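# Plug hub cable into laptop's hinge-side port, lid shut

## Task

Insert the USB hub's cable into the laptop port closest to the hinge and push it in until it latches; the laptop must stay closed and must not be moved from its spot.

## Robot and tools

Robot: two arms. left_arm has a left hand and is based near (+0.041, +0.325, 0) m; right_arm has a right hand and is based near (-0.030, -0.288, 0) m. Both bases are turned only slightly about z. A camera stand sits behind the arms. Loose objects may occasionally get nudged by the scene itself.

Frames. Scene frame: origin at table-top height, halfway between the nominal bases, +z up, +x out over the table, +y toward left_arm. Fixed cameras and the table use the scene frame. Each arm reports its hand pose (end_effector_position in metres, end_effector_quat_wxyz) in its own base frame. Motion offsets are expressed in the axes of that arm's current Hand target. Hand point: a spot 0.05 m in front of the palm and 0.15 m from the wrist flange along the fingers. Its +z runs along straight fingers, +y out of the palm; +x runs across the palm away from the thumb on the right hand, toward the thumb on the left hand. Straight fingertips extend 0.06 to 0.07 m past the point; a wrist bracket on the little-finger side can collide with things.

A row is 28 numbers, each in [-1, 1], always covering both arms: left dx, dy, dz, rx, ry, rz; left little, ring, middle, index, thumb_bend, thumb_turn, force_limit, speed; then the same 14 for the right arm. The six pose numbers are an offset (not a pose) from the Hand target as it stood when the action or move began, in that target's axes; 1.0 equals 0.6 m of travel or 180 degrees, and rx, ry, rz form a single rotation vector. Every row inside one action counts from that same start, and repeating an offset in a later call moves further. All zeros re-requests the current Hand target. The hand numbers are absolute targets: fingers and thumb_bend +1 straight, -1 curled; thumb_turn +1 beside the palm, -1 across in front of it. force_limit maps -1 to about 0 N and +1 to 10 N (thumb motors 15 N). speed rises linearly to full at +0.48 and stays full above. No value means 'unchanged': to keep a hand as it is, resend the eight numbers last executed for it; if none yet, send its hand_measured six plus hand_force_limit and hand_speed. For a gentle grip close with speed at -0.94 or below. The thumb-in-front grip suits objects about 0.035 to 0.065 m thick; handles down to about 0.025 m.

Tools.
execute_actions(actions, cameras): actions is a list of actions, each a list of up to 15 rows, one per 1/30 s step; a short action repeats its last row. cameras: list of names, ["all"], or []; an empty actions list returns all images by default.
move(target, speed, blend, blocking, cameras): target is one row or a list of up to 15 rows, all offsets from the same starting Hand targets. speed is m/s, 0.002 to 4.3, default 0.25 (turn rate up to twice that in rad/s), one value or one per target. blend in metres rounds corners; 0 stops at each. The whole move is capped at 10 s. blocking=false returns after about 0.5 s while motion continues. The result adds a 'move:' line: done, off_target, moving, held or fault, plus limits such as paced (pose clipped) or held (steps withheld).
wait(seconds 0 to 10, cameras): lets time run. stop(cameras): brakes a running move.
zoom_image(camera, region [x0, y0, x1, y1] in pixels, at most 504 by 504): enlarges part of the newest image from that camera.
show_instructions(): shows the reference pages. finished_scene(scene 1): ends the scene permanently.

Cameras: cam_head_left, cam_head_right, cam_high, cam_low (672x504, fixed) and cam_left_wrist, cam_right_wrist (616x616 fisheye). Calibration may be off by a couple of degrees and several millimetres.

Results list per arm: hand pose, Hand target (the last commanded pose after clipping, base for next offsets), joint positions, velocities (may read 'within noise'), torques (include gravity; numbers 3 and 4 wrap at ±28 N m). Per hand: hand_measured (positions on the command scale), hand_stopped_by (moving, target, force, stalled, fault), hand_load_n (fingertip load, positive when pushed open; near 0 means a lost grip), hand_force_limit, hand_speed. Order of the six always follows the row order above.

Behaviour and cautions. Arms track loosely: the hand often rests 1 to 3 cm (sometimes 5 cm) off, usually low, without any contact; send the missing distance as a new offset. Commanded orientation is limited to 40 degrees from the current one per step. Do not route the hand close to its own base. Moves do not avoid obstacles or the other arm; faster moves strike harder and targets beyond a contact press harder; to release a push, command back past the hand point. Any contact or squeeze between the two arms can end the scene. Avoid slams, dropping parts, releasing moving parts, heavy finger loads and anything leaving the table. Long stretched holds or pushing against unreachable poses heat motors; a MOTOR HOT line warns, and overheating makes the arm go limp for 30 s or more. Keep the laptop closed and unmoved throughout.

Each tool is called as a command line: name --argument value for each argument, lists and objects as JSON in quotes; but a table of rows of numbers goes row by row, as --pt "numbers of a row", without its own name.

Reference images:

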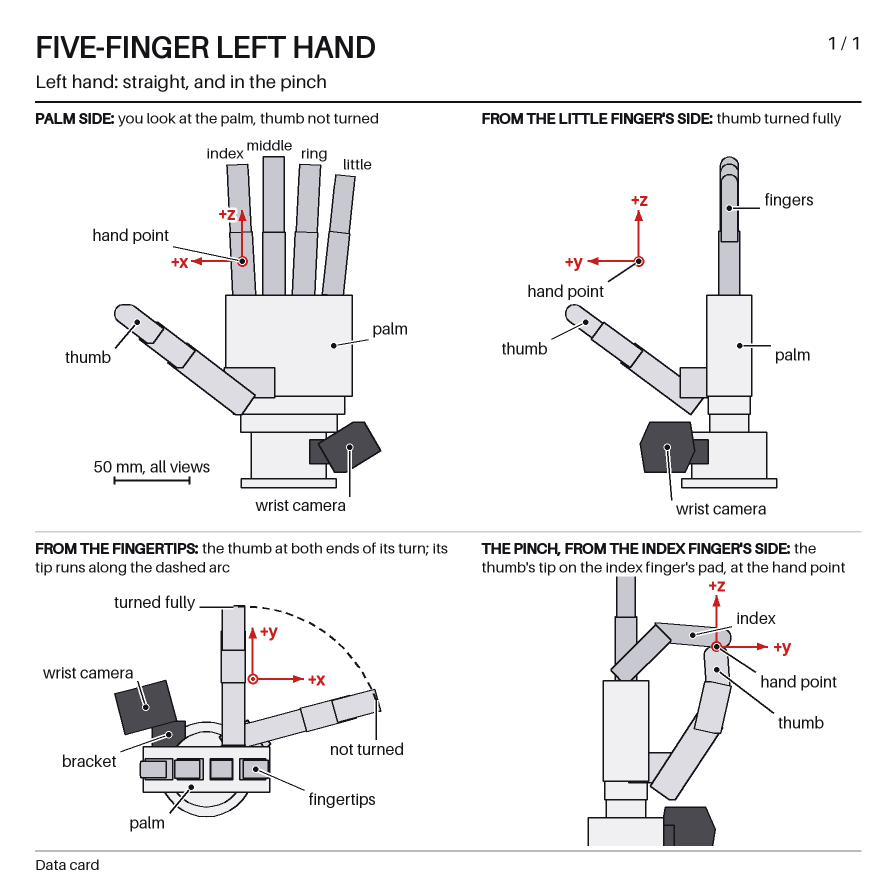

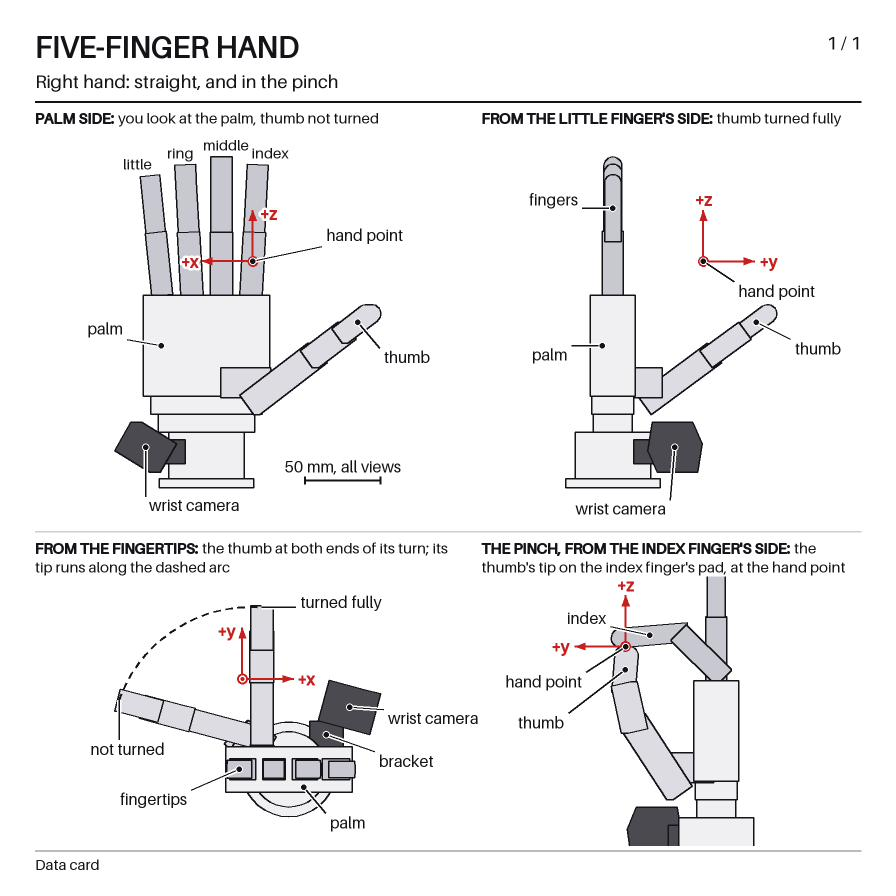

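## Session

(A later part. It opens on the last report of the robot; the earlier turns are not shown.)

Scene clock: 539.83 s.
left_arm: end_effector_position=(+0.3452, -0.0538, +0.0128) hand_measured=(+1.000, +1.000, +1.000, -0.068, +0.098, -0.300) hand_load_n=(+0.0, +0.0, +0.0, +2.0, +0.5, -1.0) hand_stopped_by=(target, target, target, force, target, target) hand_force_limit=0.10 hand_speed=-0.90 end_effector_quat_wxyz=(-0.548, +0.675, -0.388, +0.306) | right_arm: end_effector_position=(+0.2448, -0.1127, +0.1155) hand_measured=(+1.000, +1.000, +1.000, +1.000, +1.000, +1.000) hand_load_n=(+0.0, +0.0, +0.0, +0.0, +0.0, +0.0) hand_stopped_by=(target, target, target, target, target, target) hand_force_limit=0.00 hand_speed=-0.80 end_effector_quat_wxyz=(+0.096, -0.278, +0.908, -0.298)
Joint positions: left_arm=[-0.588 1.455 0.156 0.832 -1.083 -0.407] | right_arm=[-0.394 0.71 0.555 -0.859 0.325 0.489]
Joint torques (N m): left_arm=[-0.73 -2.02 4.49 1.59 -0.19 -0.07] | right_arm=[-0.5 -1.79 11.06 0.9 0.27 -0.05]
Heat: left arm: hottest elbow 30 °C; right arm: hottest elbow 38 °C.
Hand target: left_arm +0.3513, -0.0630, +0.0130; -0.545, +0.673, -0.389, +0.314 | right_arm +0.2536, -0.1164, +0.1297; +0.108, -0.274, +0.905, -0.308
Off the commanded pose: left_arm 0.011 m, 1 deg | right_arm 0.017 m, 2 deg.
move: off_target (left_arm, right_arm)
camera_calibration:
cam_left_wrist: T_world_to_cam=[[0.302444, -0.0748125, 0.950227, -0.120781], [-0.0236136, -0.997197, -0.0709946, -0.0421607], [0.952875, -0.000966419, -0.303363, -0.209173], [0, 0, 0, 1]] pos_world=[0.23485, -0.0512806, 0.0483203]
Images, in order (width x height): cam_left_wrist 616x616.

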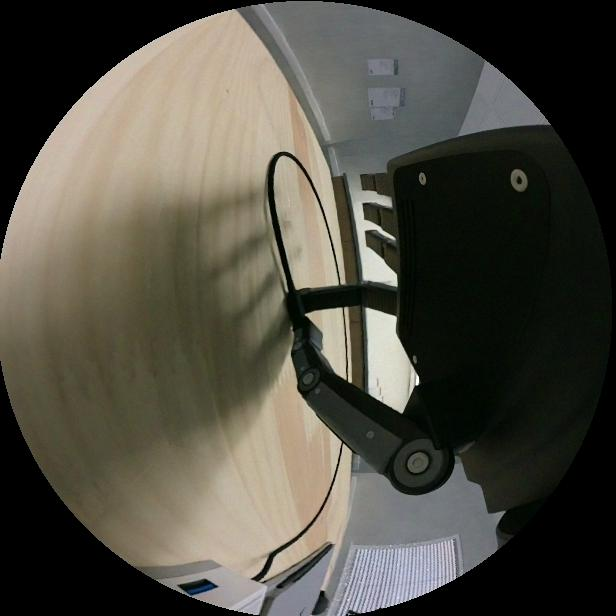

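move --target '[0.0, 0.0098, 0.002, 0, 0, 0, 1, 1, 1, -0.25, 0.1, -0.3, 0.1, -0.9, 0, 0, 0, 0, 0, 0, 1, 1, 1, 1, 1, 1, 0, -0.8]' --speed 0.05 --cameras '["cam_left_wrist"]'

zoom_image --camera "cam_left_wrist" --region '[250, 260, 330, 340]'

Scene clock: 544.27 s.
left_arm: end_effector_position=(+0.3475, -0.0546, +0.0120) hand_measured=(+1.000, +1.000, +1.000, -0.068, +0.098, -0.300) hand_load_n=(+0.0, +0.0, +0.0, +1.0, +0.5, -0.5) hand_stopped_by=(target, target, target, force, target, target) hand_force_limit=0.10 hand_speed=-0.90 end_effector_quat_wxyz=(-0.550, +0.675, -0.379, +0.312) | right_arm: end_effector_position=(+0.2448, -0.1127, +0.1155) hand_measured=(+1.000, +1.000, +1.000, +1.000, +1.000, +1.000) hand_load_n=(+0.0, +0.0, +0.0, +0.0, +0.0, +0.0) hand_stopped_by=(target, target, target, target, target, target) hand_force_limit=0.00 hand_speed=-0.80 end_effector_quat_wxyz=(+0.096, -0.278, +0.908, -0.298)
Joint positions: left_arm=[-0.589 1.491 0.156 0.887 -1.09 -0.408] | right_arm=[-0.394 0.71 0.555 -0.859 0.325 0.489]
Joint torques (N m): left_arm=[-0.73 -2.26 4.08 1.2 0.14 -0.07] | right_arm=[-0.5 -1.79 11.03 0.91 0.27 -0.05]
Heat: left arm: hottest waist 29 °C; right arm: hottest elbow 38 °C.
Hand target: left_arm +0.3512, -0.0631, +0.0070; -0.545, +0.673, -0.389, +0.314 | right_arm +0.2536, -0.1164, +0.1297; +0.108, -0.274, +0.905, -0.308
Off the commanded pose: left_arm 0.011 m, 1 deg | right_arm 0.017 m, 2 deg.
move: off_target (left_arm, right_arm)
camera_calibration:
cam_left_wrist: T_world_to_cam=[[0.28534, -0.0647335, 0.956238, -0.114379], [-0.0168855, -0.997901, -0.0625154, -0.0453248], [0.958277, 0.00169166, -0.285835, -0.21347], [0, 0, 0, 1]] pos_world=[0.236435, -0.0522727, 0.0455226]
Images, in order (width x height): cam_left_wrist 616x616.

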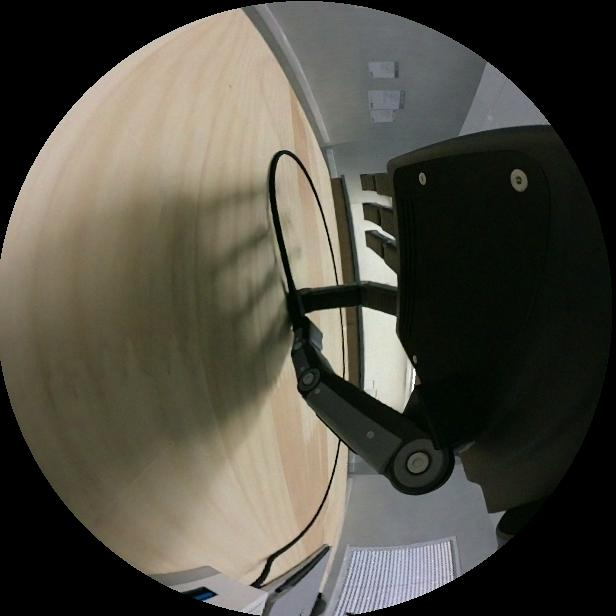

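Scaled by 6.300 from the camera's 616x616 image, which has a finer 880x880 frame.

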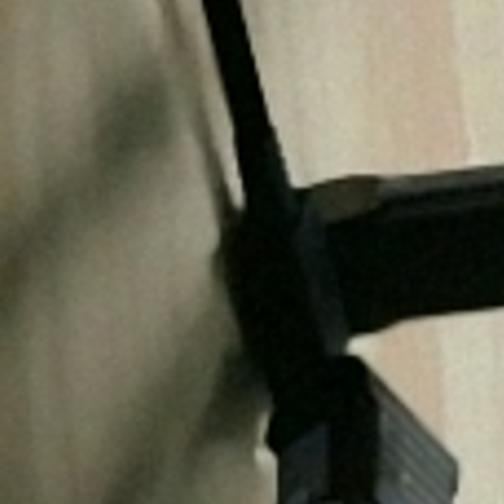

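move --target '[0.0, 0.0, 0.0, 0, 0, 0, 1, 1, 1, 0.3, 0.1, -0.3, 0.1, -0.7, 0, 0, 0, 0, 0, 0, 1, 1, 1, 1, 1, 1, 0, -0.8]' --speed 0.05 --cameras '["cam_left_wrist"]'

zoom_image --camera "cam_left_wrist" --region '[250, 260, 330, 340]'

Scene clock: 548.53 s.
left_arm: end_effector_position=(+0.3471, -0.0556, +0.0095) hand_measured=(+1.000, +1.000, +1.000, +0.300, +0.098, -0.300) hand_load_n=(+0.0, +0.0, +0.0, +0.0, -3.0, +0.0) hand_stopped_by=(target, target, target, target, target, target) hand_force_limit=0.10 hand_speed=-0.70 end_effector_quat_wxyz=(-0.548, +0.675, -0.383, +0.311) | right_arm: end_effector_position=(+0.2448, -0.1127, +0.1155) hand_measured=(+1.000, +1.000, +1.000, +1.000, +1.000, +1.000) hand_load_n=(+0.0, +0.0, +0.0, +0.0, +0.0, +0.0) hand_stopped_by=(target, target, target, target, target, target) hand_force_limit=0.00 hand_speed=-0.80 end_effector_quat_wxyz=(+0.096, -0.278, +0.908, -0.298)
Joint positions: left_arm=[-0.59 1.499 0.156 0.887 -1.085 -0.409] | right_arm=[-0.394 0.71 0.555 -0.859 0.325 0.489]
Joint torques (N m): left_arm=[-0.5 -2.2 4 1.32 -0.11 -0.07] | right_arm=[-0.5 -1.73 11.04 0.9 0.27 -0.05]
Heat: left arm: hottest waist 29 °C; right arm: hottest elbow 38 °C.
Hand target: left_arm +0.3512, -0.0631, +0.0070; -0.545, +0.673, -0.389, +0.314 | right_arm +0.2536, -0.1164, +0.1297; +0.108, -0.274, +0.905, -0.308
Off the commanded pose: left_arm 0.009 m, 1 deg | right_arm 0.017 m, 2 deg.
move: off_target (right_arm)
camera_calibration:
cam_left_wrist: T_world_to_cam=[[0.291624, -0.0678036, 0.954127, -0.114277], [-0.0231022, -0.997693, -0.0638385, -0.044297], [0.956254, -0.00342565, -0.292517, -0.213266], [0, 0, 0, 1]] pos_world=[0.236239, -0.0526737, 0.0438225]
Images, in order (width x height): cam_left_wrist 616x616.

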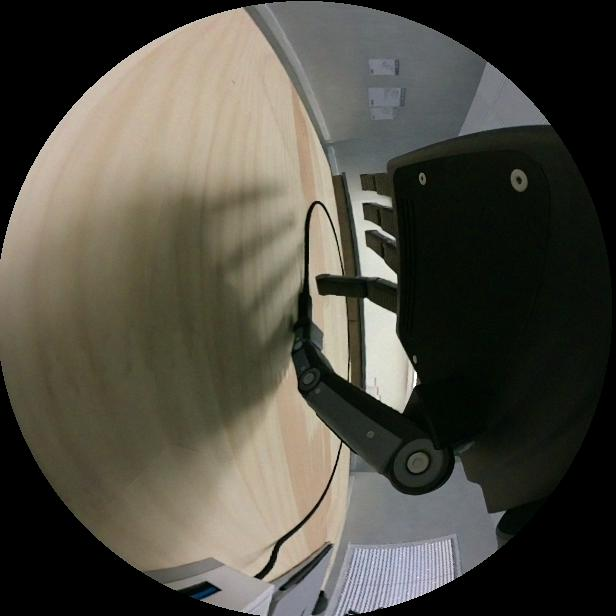

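Scaled by 6.300 from the camera's 616x616 image, which has a finer 880x880 frame.

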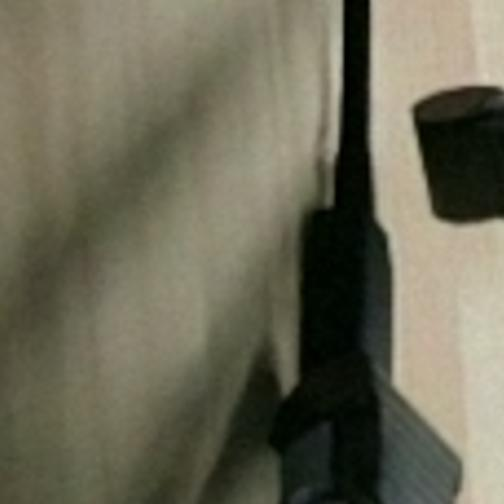

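move --target '[0.0, -0.11, -0.033, 0, 0, 0, 1, 1, 1, 0.3, 0.1, -0.3, 0.1, -0.7, 0, 0, 0, 0, 0, 0, 1, 1, 1, 1, 1, 1, 0, -0.8]' --speed 0.08 --cameras '["cam_left_wrist", "cam_head_left", "cam_head_right", "cam_high"]'

zoom_image --camera "cam_left_wrist" --region '[180, 240, 340, 400]'

Scene clock: 557.60 s.
left_arm: end_effector_position=(+0.3325, -0.0513, +0.0562) hand_measured=(+1.000, +1.000, +1.000, +0.300, +0.098, -0.300) hand_load_n=(+0.0, +0.0, +0.0, +0.0, +0.0, +0.0) hand_stopped_by=(target, target, target, target, target, target) hand_force_limit=0.10 hand_speed=-0.70 end_effector_quat_wxyz=(-0.549, +0.672, -0.404, +0.290) | right_arm: end_effector_position=(+0.2448, -0.1127, +0.1155) hand_measured=(+1.000, +1.000, +1.000, +1.000, +1.000, +1.000) hand_load_n=(+0.0, +0.0, +0.0, +0.5, +0.0, +0.0) hand_stopped_by=(target, target, target, target, target, target) hand_force_limit=0.00 hand_speed=-0.80 end_effector_quat_wxyz=(+0.096, -0.278, +0.908, -0.298)
Joint positions: left_arm=[-0.61 1.082 0.184 0.374 -1.098 -0.42] | right_arm=[-0.394 0.71 0.555 -0.859 0.325 0.489]
Joint torques (N m): left_arm=[-0.67 -2.9 8.61 1.07 -0.49 -0.15] | right_arm=[-0.44 -1.85 11.06 0.9 0.27 -0.05]
Heat: left arm: hottest waist 29 °C; right arm: hottest elbow 38 °C.
Hand target: left_arm +0.3464, -0.0660, +0.0757; -0.545, +0.673, -0.389, +0.314 | right_arm +0.2536, -0.1164, +0.1297; +0.108, -0.274, +0.905, -0.308
Off the commanded pose: left_arm 0.028 m, 3 deg | right_arm 0.017 m, 2 deg.
move: off_target (left_arm, right_arm)
camera_calibration:
cam_left_wrist: T_world_to_cam=[[0.336607, -0.102489, 0.936051, -0.169942], [-0.0328184, -0.994732, -0.0971124, -0.0322079], [0.941073, 0.00196909, -0.338198, -0.177812], [0, 0, 0, 1]] pos_world=[0.223481, -0.0491053, 0.0958109]
Images, in order (width x height): cam_head_left 672x504, cam_head_right 672x504, cam_high 672x504, cam_left_wrist 616x616.

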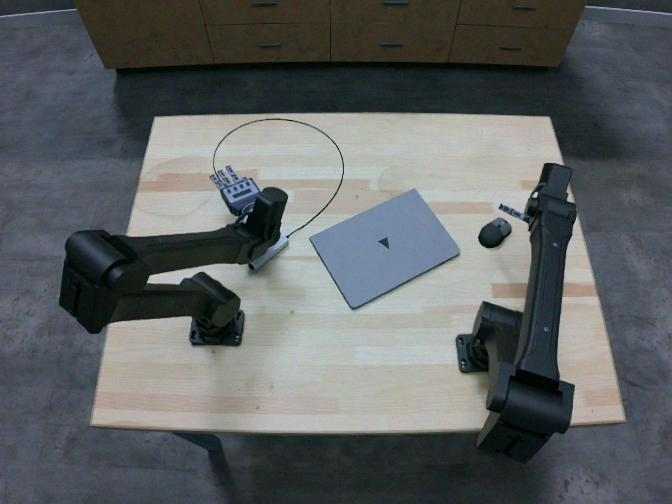

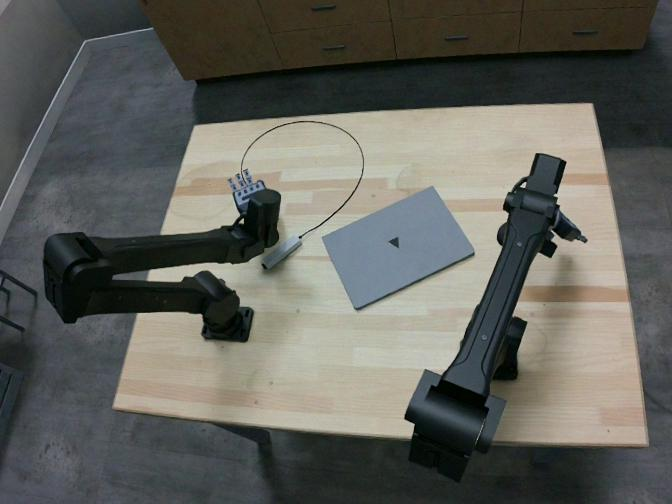

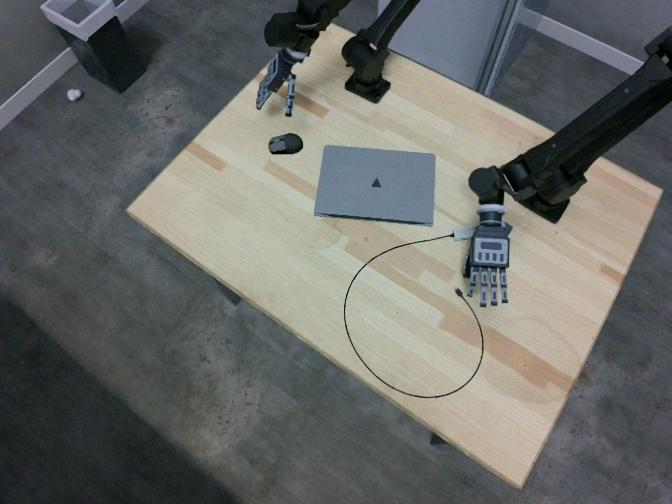

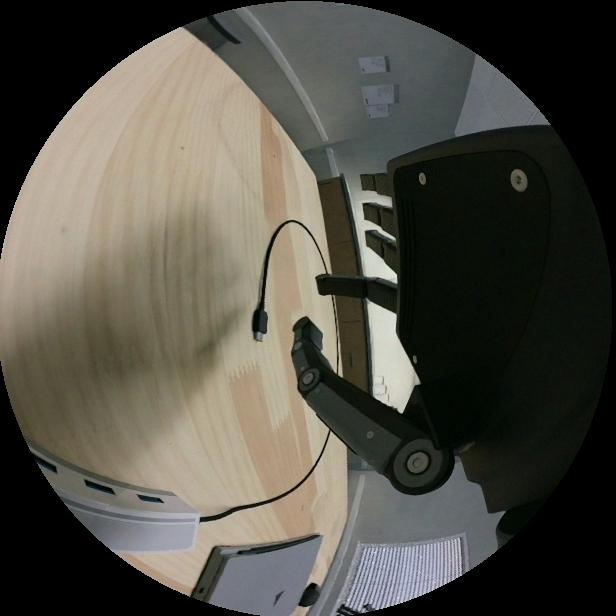

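Scaled by 3.150 from the camera's 616x616 image, which has a finer 880x880 frame.

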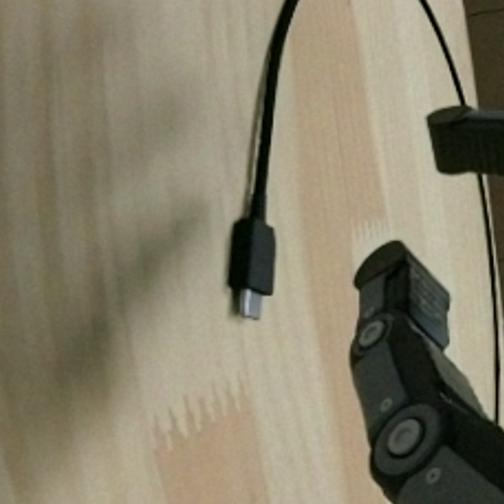

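move --pt "0 -0.1304 -0.0277 0 0 0 1 1 1 0.3 0.1 -0.3 0.1 -0.7 0 0 0 0 0 0 1 1 1 1 1 1 0 -0.8" --pt "-0.2572 -0.2713 0.1208 0 0.326 0.0693 1 1 1 1 1 1 0.1 -0.2 0 0 0 0 0 0 1 1 1 1 1 1 0 -0.8" --speed '[0.15, 0.35]' --blend 0.03 --cameras '["cam_left_wrist", "cam_head_left", "cam_high"]'

Scene clock: 593.40 s.
left_arm: end_effector_position=(+0.3487, +0.1095, +0.2039) hand_measured=(+1.000, +1.000, +1.000, +1.000, +1.000, +1.000) hand_load_n=(+0.0, +0.0, -0.5, +0.0, +0.0, +0.0) hand_stopped_by=(target, target, target, target, target, target) hand_force_limit=0.10 hand_speed=-0.20 end_effector_quat_wxyz=(+0.302, -0.401, +0.668, -0.549) | right_arm: end_effector_position=(+0.2448, -0.1127, +0.1155) hand_measured=(+1.000, +1.000, +1.000, +1.000, +1.000, +1.000) hand_load_n=(+0.0, +0.0, +0.0, +0.0, +0.0, -0.5) hand_stopped_by=(target, target, target, target, target, target) hand_force_limit=0.00 hand_speed=-0.80 end_effector_quat_wxyz=(+0.096, -0.278, +0.908, -0.298)
Joint positions: left_arm=[0.821 1.08 0.701 -0.401 1.261 0.718] | right_arm=[-0.394 0.71 0.555 -0.859 0.325 0.489]
Joint torques (N m): left_arm=[-0.03 -3.14 11.34 0.68 0.74 0.01] | right_arm=[-0.5 -1.79 11.06 0.88 0.27 -0.05]
Heat: left arm: hottest elbow 31 °C; right arm: hottest elbow 38 °C.
Hand target: left_arm +0.3602, +0.1199, +0.2199; +0.314, -0.389, +0.673, -0.545 | right_arm +0.2536, -0.1164, +0.1297; +0.108, -0.274, +0.905, -0.308
Off the commanded pose: left_arm 0.022 m, 2 deg | right_arm 0.017 m, 2 deg.
move: off_target (left_arm, right_arm); target 2's new numbers were sent with left_arm's hand 0.022 m and 2 deg from that target
camera_calibration:
cam_left_wrist: T_world_to_cam=[[0.109919, -0.260337, 0.95924, -0.205567], [-0.881123, -0.472107, -0.0271621, 0.366963], [0.459935, -0.842223, -0.281283, 0.105158], [0, 0, 0, 1]] pos_world=[0.29757, 0.208295, 0.236735]
Images, in order (width x height): cam_head_left 672x504, cam_high 672x504, cam_left_wrist 616x616.

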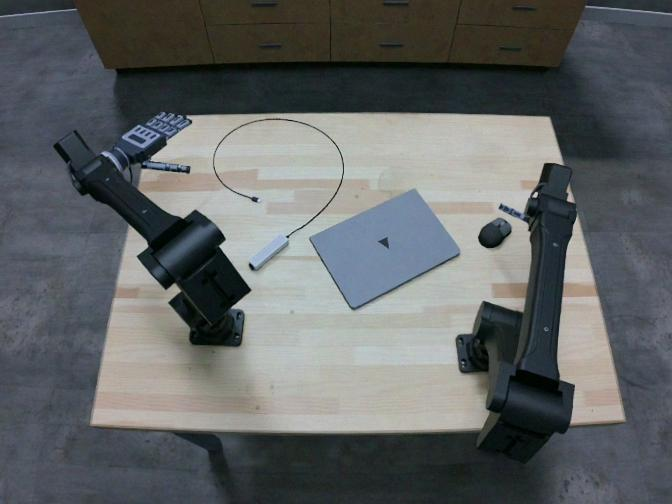

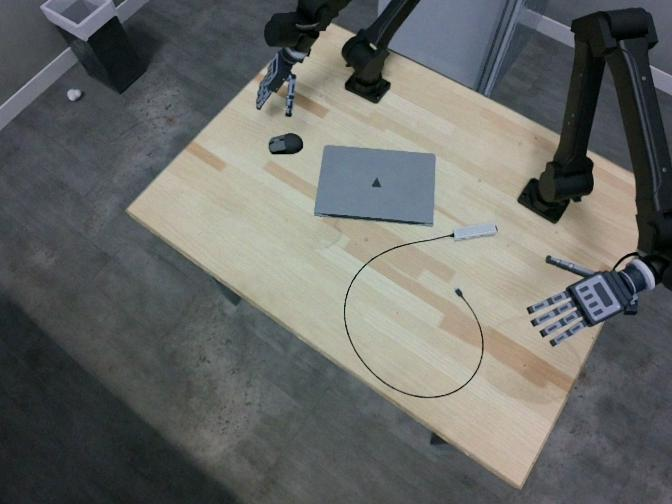

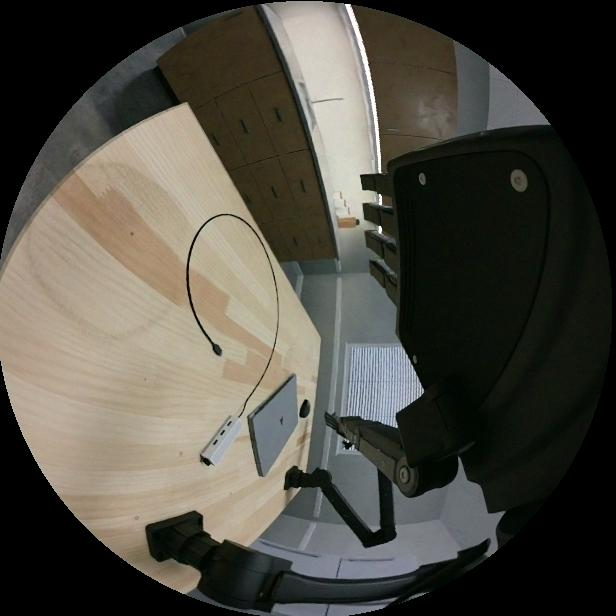

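zoom_image --camera "cam_head_left" --region '[200, 160, 330, 270]'

zoom_image --camera "cam_high" --region '[410, 210, 510, 330]'

zoom_image --camera "cam_left_wrist" --region '[180, 300, 310, 480]'

Scaled by 3.877 from the camera's 672x504 image, which has a finer 960x720 frame.

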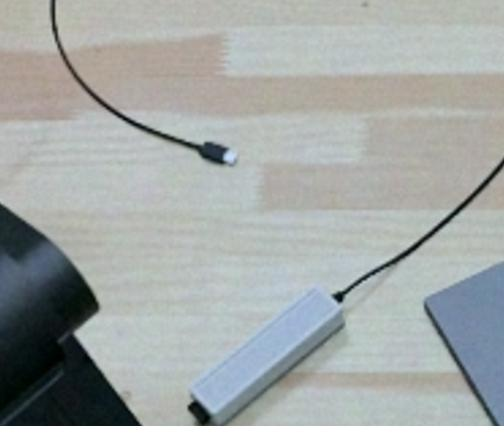

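Scaled by 4.200 from the camera's 672x504 image, which has a finer 960x720 frame.

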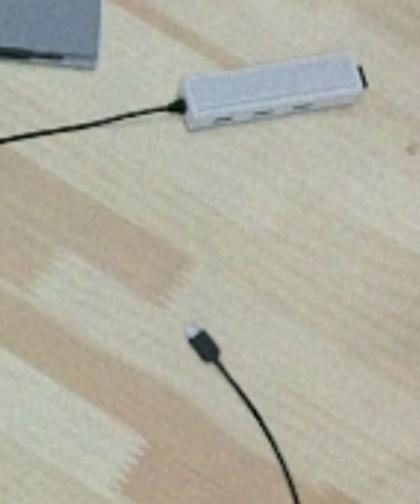

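Scaled by 2.800 from the camera's 616x616 image, which has a finer 880x880 frame.

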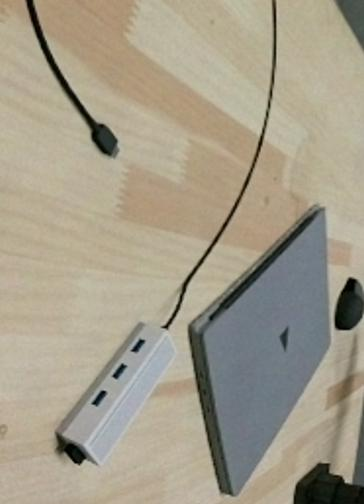

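move --pt "0 0 0 0 0 0 1 1 1 1 1 1 0.1 -0.2 -0.0053 -0.1233 -0.1576 0 0 0 1 1 1 0.3 0.12 -0.3 -0.5 -0.2" --pt "0 0 0 0 0 0 1 1 1 1 1 1 0.1 -0.2 -0.7097 0.3718 -0.5015 0.2099 -0.1867 -0.1263 1 1 1 0.3 0.12 -0.3 -0.5 -0.2" --pt "0 0 0 0 0 0 1 1 1 1 1 1 0.1 -0.2 -0.8738 0.5997 -0.399 0.2099 -0.1867 -0.1263 1 1 1 0.3 0.12 -0.3 -0.5 -0.2" --speed '[0.2, 0.3, 0.2]' --blend 0.03 --cameras '["cam_left_wrist", "cam_head_left", "cam_right_wrist"]'

Scene clock: 629.40 s.
left_arm: end_effector_position=(+0.3487, +0.1095, +0.2039) hand_measured=(+1.000, +1.000, +1.000, +1.000, +1.000, +1.000) hand_load_n=(+0.0, +0.0, +0.0, +0.0, +0.0, -0.5) hand_stopped_by=(target, target, target, target, target, target) hand_force_limit=0.10 hand_speed=-0.20 end_effector_quat_wxyz=(+0.302, -0.401, +0.668, -0.549) | right_arm: end_effector_position=(+0.4417, +0.5170, +0.0951) hand_measured=(+1.000, +1.000, +1.000, +0.300, +0.120, -0.300) hand_load_n=(+0.0, +0.0, +0.0, +0.0, +0.0, +0.0) hand_stopped_by=(target, target, target, target, target, target) hand_force_limit=-0.50 hand_speed=-0.20 end_effector_quat_wxyz=(+0.362, -0.475, +0.618, -0.511)
Joint positions: left_arm=[0.821 1.08 0.701 -0.401 1.261 0.718] | right_arm=[1.117 1.972 1.436 -0.426 1.305 0.905]
Joint torques (N m): left_arm=[-0.03 -3.14 11.38 0.72 0.74 0.01] | right_arm=[0.09 -19.14 10.92 1.16 0.65 -0.17]
Heat: left arm: hottest elbow 35 °C; right arm: hottest elbow 38 °C.
Hand target: left_arm +0.3602, +0.1199, +0.2199; +0.314, -0.389, +0.673, -0.545 | right_arm +0.4456, +0.5351, +0.1105; +0.379, -0.468, +0.621, -0.503
Off the commanded pose: left_arm 0.022 m, 2 deg | right_arm 0.024 m, 2 deg.
move: off_target (left_arm, right_arm)
camera_calibration:
cam_left_wrist: T_world_to_cam=[[0.109919, -0.260337, 0.95924, -0.205567], [-0.881123, -0.472107, -0.0271621, 0.366963], [0.459935, -0.842223, -0.281283, 0.105158], [0, 0, 0, 1]] pos_world=[0.29757, 0.208295, 0.236735]
cam_right_wrist: T_world_to_cam=[[-0.254758, -0.230099, -0.93923, 0.324116], [-0.307013, 0.940271, -0.147079, -0.336346], [0.916974, 0.250886, -0.310185, -0.387378], [0, 0, 0, 1]] pos_world=[0.334524, 0.488023, 0.134791]
Images, in order (width x height): cam_head_left 672x504, cam_left_wrist 616x616, cam_right_wrist 616x616.

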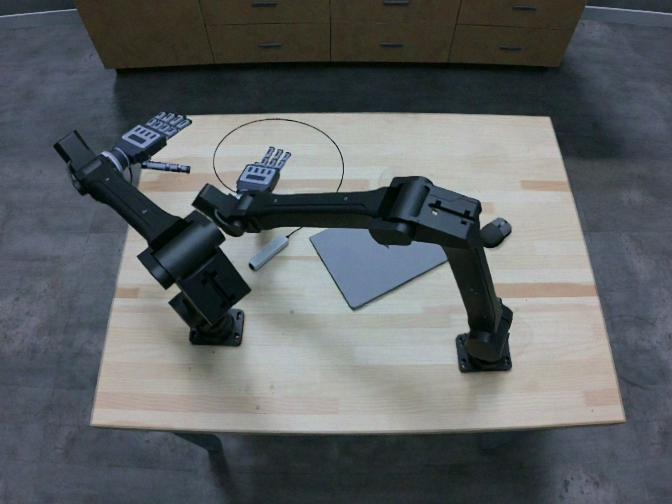

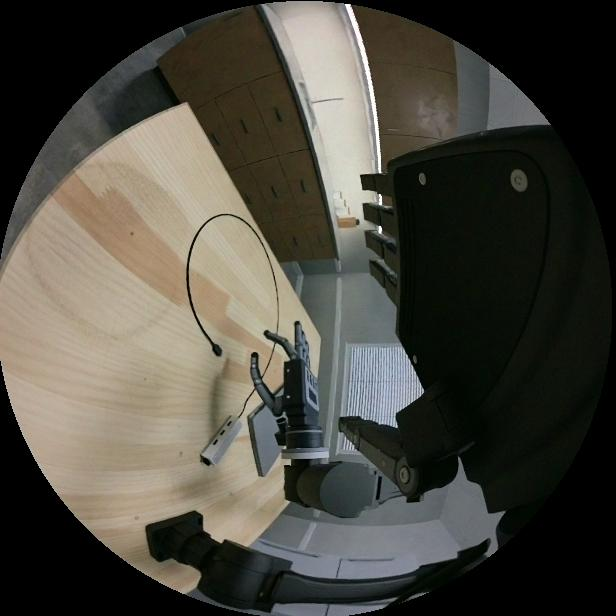

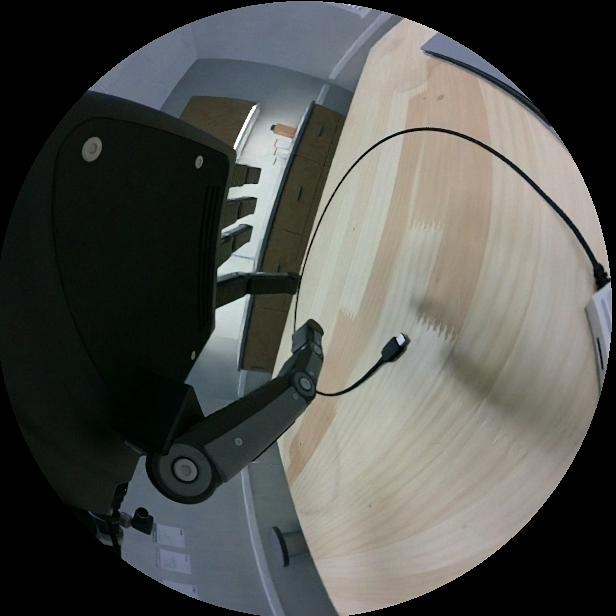

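zoom_image --camera "cam_right_wrist" --region '[280, 280, 420, 420]'

Scaled by 3.600 from the camera's 616x616 image, which has a finer 880x880 frame.

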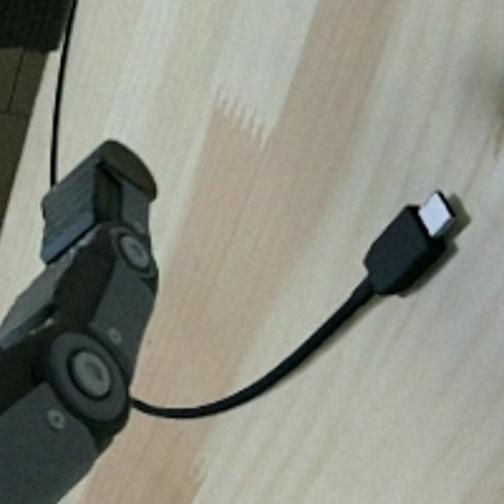

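move --target '[0, 0, 0, 0, 0, 0, 1, 1, 1, 1, 1, 1, 0.1, -0.2, -0.048, 0.1062, 0.0257, 0, 0.0217, 0.0046, 1, 1, 1, 0.3, 0.12, -0.3, -0.5, -0.2]' --speed 0.12 --cameras '["cam_right_wrist"]'

zoom_image --camera "cam_right_wrist" --region '[280, 260, 400, 380]'

Scene clock: 647.23 s.
left_arm: end_effector_position=(+0.3487, +0.1095, +0.2039) hand_measured=(+1.000, +1.000, +1.000, +1.000, +1.000, +1.000) hand_load_n=(+0.0, +0.0, +0.0, +0.0, +0.0, +0.0) hand_stopped_by=(target, target, target, target, target, target) hand_force_limit=0.10 hand_speed=-0.20 end_effector_quat_wxyz=(+0.302, -0.401, +0.668, -0.549) | right_arm: end_effector_position=(+0.4537, +0.5468, +0.0398) hand_measured=(+1.000, +1.000, +1.000, +0.300, +0.120, -0.300) hand_load_n=(+0.0, +0.0, +0.0, +0.0, +0.0, +0.0) hand_stopped_by=(target, target, target, target, target, target) hand_force_limit=-0.50 hand_speed=-0.20 end_effector_quat_wxyz=(+0.351, -0.452, +0.632, -0.522)
Joint positions: left_arm=[0.821 1.08 0.701 -0.401 1.261 0.718] | right_arm=[1.126 2.164 1.619 -0.64 1.344 1.146]
Joint torques (N m): left_arm=[-0.15 -3.14 11.34 0.66 0.75 0] | right_arm=[0.09 -20.37 10.77 -0.01 0.77 0.01]
Heat: left arm: hottest elbow 36 °C; right arm: hottest elbow 39 °C.
Hand target: left_arm +0.3602, +0.1199, +0.2199; +0.314, -0.389, +0.673, -0.545 | right_arm +0.4554, +0.5623, +0.0452; +0.361, -0.446, +0.637, -0.516
Off the commanded pose: left_arm 0.022 m, 2 deg | right_arm 0.016 m, 2 deg.
move: off_target (left_arm, right_arm)
camera_calibration:
cam_right_wrist: T_world_to_cam=[[-0.258942, -0.208032, -0.943224, 0.272119], [-0.248145, 0.958082, -0.143186, -0.405377], [0.933474, 0.19698, -0.29971, -0.401377], [0, 0, 0, 1]] pos_world=[0.344546, 0.524057, 0.0783284]
Images, in order (width x height): cam_right_wrist 616x616.

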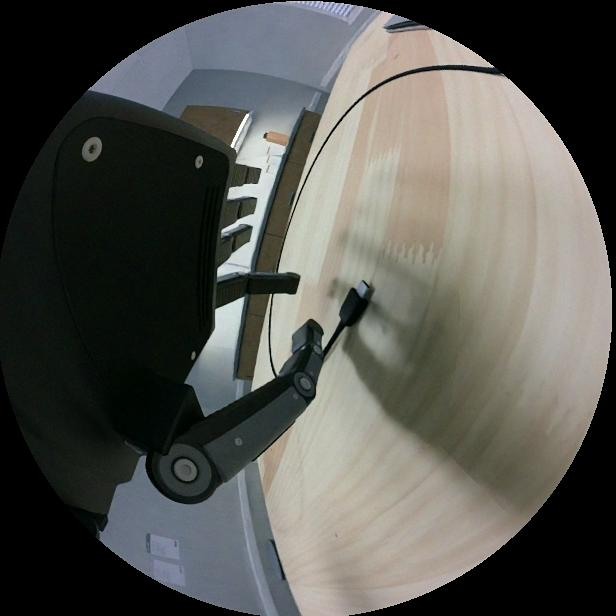

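Scaled by 4.200 from the camera's 616x616 image, which has a finer 880x880 frame.

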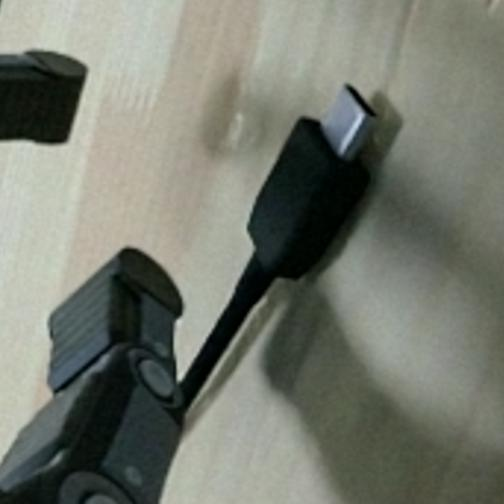

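wait --seconds 0 --cameras '["cam_right_wrist", "cam_left_wrist"]'

zoom_image --camera "cam_right_wrist" --region '[240, 230, 420, 390]'

Scene clock: 672.10 s.
left_arm: end_effector_position=(+0.3487, +0.1095, +0.2039) hand_measured=(+1.000, +1.000, +1.000, +1.000, +1.000, +1.000) hand_load_n=(+0.0, +0.0, +0.0, +0.0, +0.0, -0.5) hand_stopped_by=(target, target, target, target, target, target) hand_force_limit=0.10 hand_speed=-0.20 end_effector_quat_wxyz=(+0.302, -0.401, +0.668, -0.549) | right_arm: end_effector_position=(+0.4537, +0.5468, +0.0398) hand_measured=(+1.000, +1.000, +1.000, +0.300, +0.120, -0.300) hand_load_n=(+0.0, +0.0, +0.0, +0.0, +0.5, +0.0) hand_stopped_by=(target, target, target, target, target, target) hand_force_limit=-0.50 hand_speed=-0.20 end_effector_quat_wxyz=(+0.351, -0.452, +0.632, -0.522)
Joint positions: left_arm=[0.821 1.08 0.701 -0.401 1.261 0.718] | right_arm=[1.126 2.164 1.619 -0.64 1.344 1.147]
Joint torques (N m): left_arm=[-0.09 -3.02 11.36 0.72 0.74 0.02] | right_arm=[0.09 -20.25 10.78 -0.03 0.77 0.06]
Heat: left arm: hottest elbow 37 °C; right arm: hottest elbow 38 °C.
Hand target: left_arm +0.3602, +0.1199, +0.2199; +0.314, -0.389, +0.673, -0.545 | right_arm +0.4554, +0.5623, +0.0452; +0.361, -0.445, +0.637, -0.515
Off the commanded pose: left_arm 0.022 m, 2 deg | right_arm 0.016 m, 2 deg.
camera_calibration:
cam_left_wrist: T_world_to_cam=[[0.109919, -0.260337, 0.95924, -0.205567], [-0.881123, -0.472107, -0.0271621, 0.366963], [0.459935, -0.842223, -0.281283, 0.105158], [0, 0, 0, 1]] pos_world=[0.29757, 0.208295, 0.236735]
cam_right_wrist: T_world_to_cam=[[-0.258717, -0.207343, -0.943437, 0.271695], [-0.2479, 0.958231, -0.142614, -0.405585], [0.933601, 0.196981, -0.299311, -0.401453], [0, 0, 0, 1]] pos_world=[0.344545, 0.524057, 0.0783262]
Images, in order (width x height): cam_left_wrist 616x616, cam_right_wrist 616x616.

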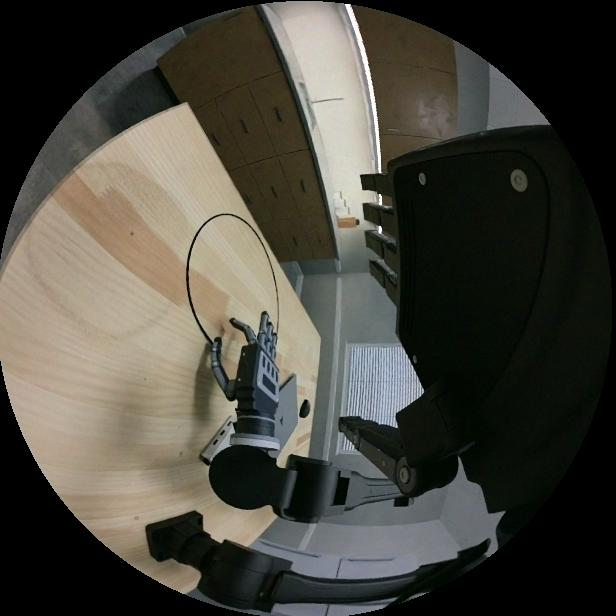

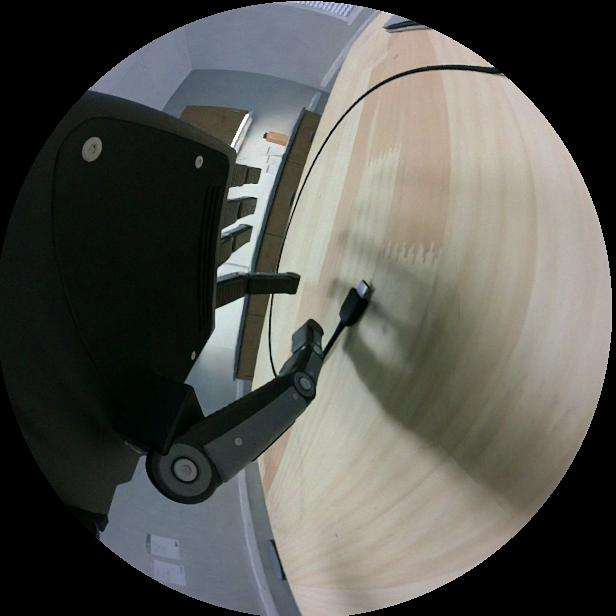

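Scaled by 2.800 from the camera's 616x616 image, which has a finer 880x880 frame.

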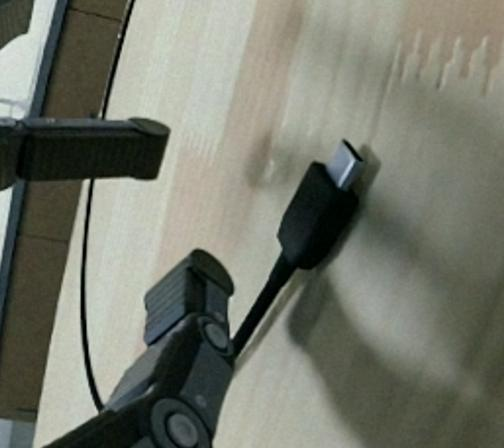

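move --target '[0,0,0,0,0,0,1,1,1,1,1,1,0.1,-0.2,-0.0070,0.0255,0.0227,0,0,0,1,1,1,0.3,0.12,-0.3,-0.5,-0.2]' --speed 0.06 --cameras '["cam_right_wrist"]'

zoom_image --camera "cam_right_wrist" --region '[240, 230, 420, 390]'

Scene clock: 690.23 s.
left_arm: end_effector_position=(+0.3487, +0.1095, +0.2039) hand_measured=(+1.000, +1.000, +1.000, +1.000, +1.000, +1.000) hand_load_n=(+0.0, +0.0, -0.5, +0.0, +0.0, +0.0) hand_stopped_by=(target, target, target, target, target, target) hand_force_limit=0.10 hand_speed=-0.20 end_effector_quat_wxyz=(+0.302, -0.401, +0.668, -0.549) | right_arm: end_effector_position=(+0.4569, +0.5537, +0.0296) hand_measured=(+1.000, +1.000, +1.000, +0.300, +0.120, -0.300) hand_load_n=(+0.0, +0.0, +0.0, +0.0, -2.0, -0.5) hand_stopped_by=(target, target, target, target, target, target) hand_force_limit=-0.50 hand_speed=-0.20 end_effector_quat_wxyz=(+0.357, -0.449, +0.633, -0.519)
Joint positions: left_arm=[0.821 1.08 0.701 -0.401 1.261 0.718] | right_arm=[1.126 2.188 1.627 -0.592 1.343 1.129]
Joint torques (N m): left_arm=[-0.09 -3.14 11.38 0.72 0.74 0] | right_arm=[-1.08 -19.84 10.3 0.9 0.59 -0.15]
Heat: left arm: hottest elbow 37 °C; right arm: hottest elbow 38 °C.
Hand target: left_arm +0.3602, +0.1199, +0.2199; +0.314, -0.389, +0.673, -0.545 | right_arm +0.4664, +0.5628, +0.0273; +0.361, -0.446, +0.637, -0.516
Off the commanded pose: left_arm 0.022 m, 2 deg | right_arm 0.013 m, 1 deg.
move: off_target (left_arm, right_arm)
camera_calibration:
cam_right_wrist: T_world_to_cam=[[-0.251207, -0.196628, -0.947751, 0.254995], [-0.250484, 0.959001, -0.13257, -0.412353], [0.934961, 0.204094, -0.29016, -0.413672], [0, 0, 0, 1]] pos_world=[0.347536, 0.530014, 0.0669744]
Images, in order (width x height): cam_right_wrist 616x616.

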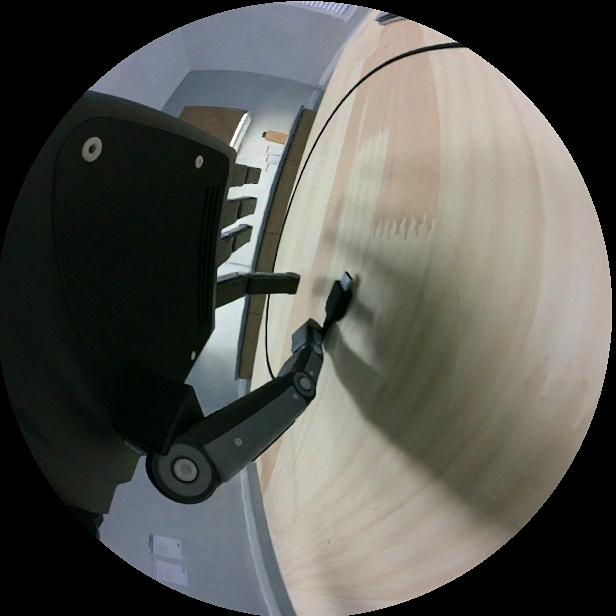

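Scaled by 2.800 from the camera's 616x616 image, which has a finer 880x880 frame.

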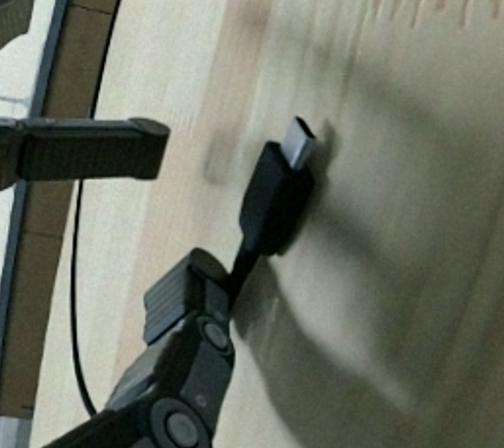

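wait --seconds 0 --cameras '["cam_left_wrist", "cam_low", "cam_high"]'

zoom_image --camera "cam_left_wrist" --region '[180, 290, 300, 410]'

zoom_image --camera "cam_low" --region '[400, 130, 600, 290]'

Scene clock: 700.10 s.
left_arm: end_effector_position=(+0.3487, +0.1095, +0.2039) hand_measured=(+1.000, +1.000, +1.000, +1.000, +1.000, +1.000) hand_load_n=(+0.0, +0.0, +0.0, +0.0, +0.0, -0.5) hand_stopped_by=(target, target, target, target, target, target) hand_force_limit=0.10 hand_speed=-0.20 end_effector_quat_wxyz=(+0.302, -0.401, +0.668, -0.549) | right_arm: end_effector_position=(+0.4569, +0.5536, +0.0296) hand_measured=(+1.000, +1.000, +1.000, +0.300, +0.120, -0.300) hand_load_n=(+0.0, +0.0, +0.0, +0.0, -2.0, -0.5) hand_stopped_by=(target, target, target, target, target, target) hand_force_limit=-0.50 hand_speed=-0.20 end_effector_quat_wxyz=(+0.357, -0.449, +0.633, -0.519)
Joint positions: left_arm=[0.821 1.08 0.701 -0.401 1.261 0.718] | right_arm=[1.126 2.188 1.627 -0.592 1.343 1.129]
Joint torques (N m): left_arm=[0.09 -3.02 11.34 0.68 0.74 0.02] | right_arm=[-1.03 -19.78 10.32 0.91 0.58 -0.17]
Heat: left arm: hottest elbow 37 °C; right arm: hottest elbow 38 °C.
Hand target: left_arm +0.3602, +0.1199, +0.2199; +0.314, -0.389, +0.673, -0.545 | right_arm +0.4664, +0.5628, +0.0273; +0.361, -0.446, +0.637, -0.516
Off the commanded pose: left_arm 0.022 m, 2 deg | right_arm 0.013 m, 1 deg.
camera_calibration:
cam_left_wrist: T_world_to_cam=[[0.109919, -0.260337, 0.95924, -0.205567], [-0.881123, -0.472107, -0.0271621, 0.366963], [0.459935, -0.842223, -0.281283, 0.105158], [0, 0, 0, 1]] pos_world=[0.29757, 0.208295, 0.236735]
Images, in order (width x height): cam_high 672x504, cam_low 672x504, cam_left_wrist 616x616.

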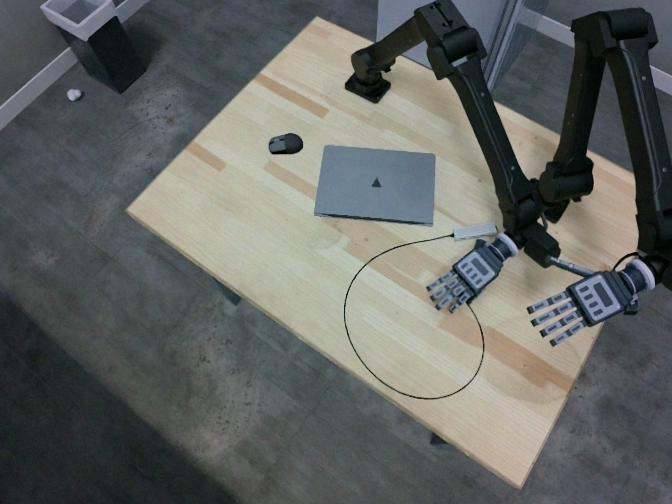

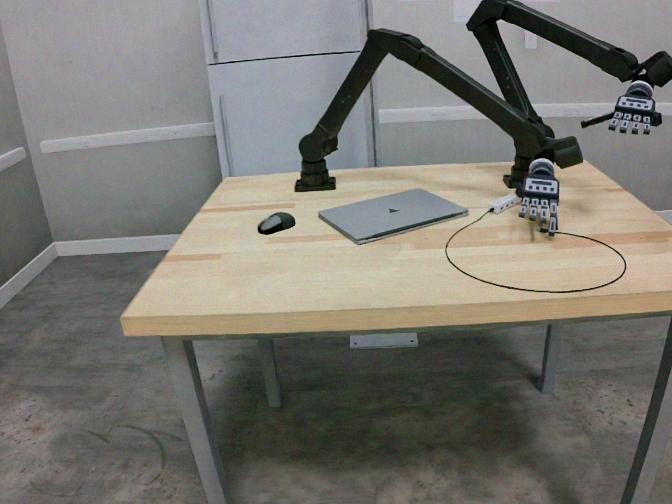

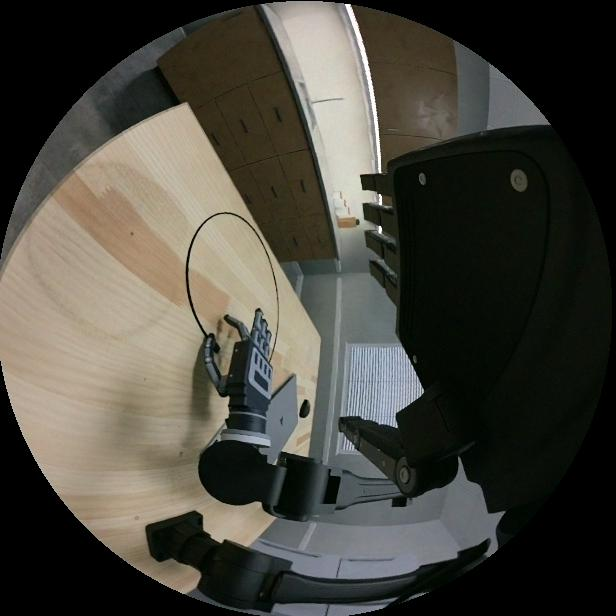

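Scaled by 4.200 from the camera's 616x616 image, which has a finer 880x880 frame.

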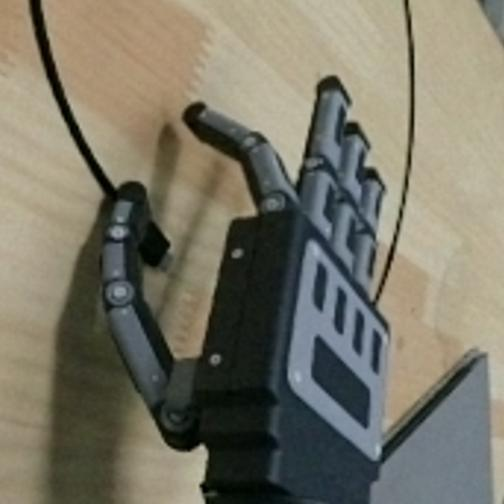

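Scaled by 2.520 from the camera's 672x504 image, which has a finer 960x720 frame.

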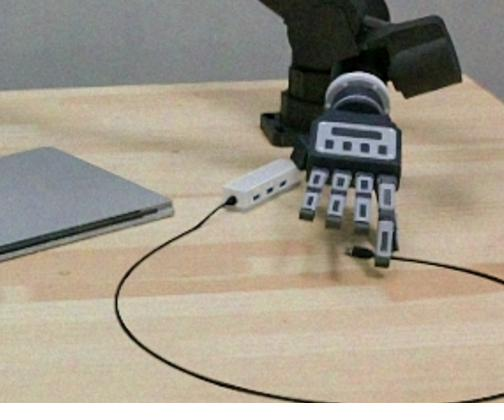

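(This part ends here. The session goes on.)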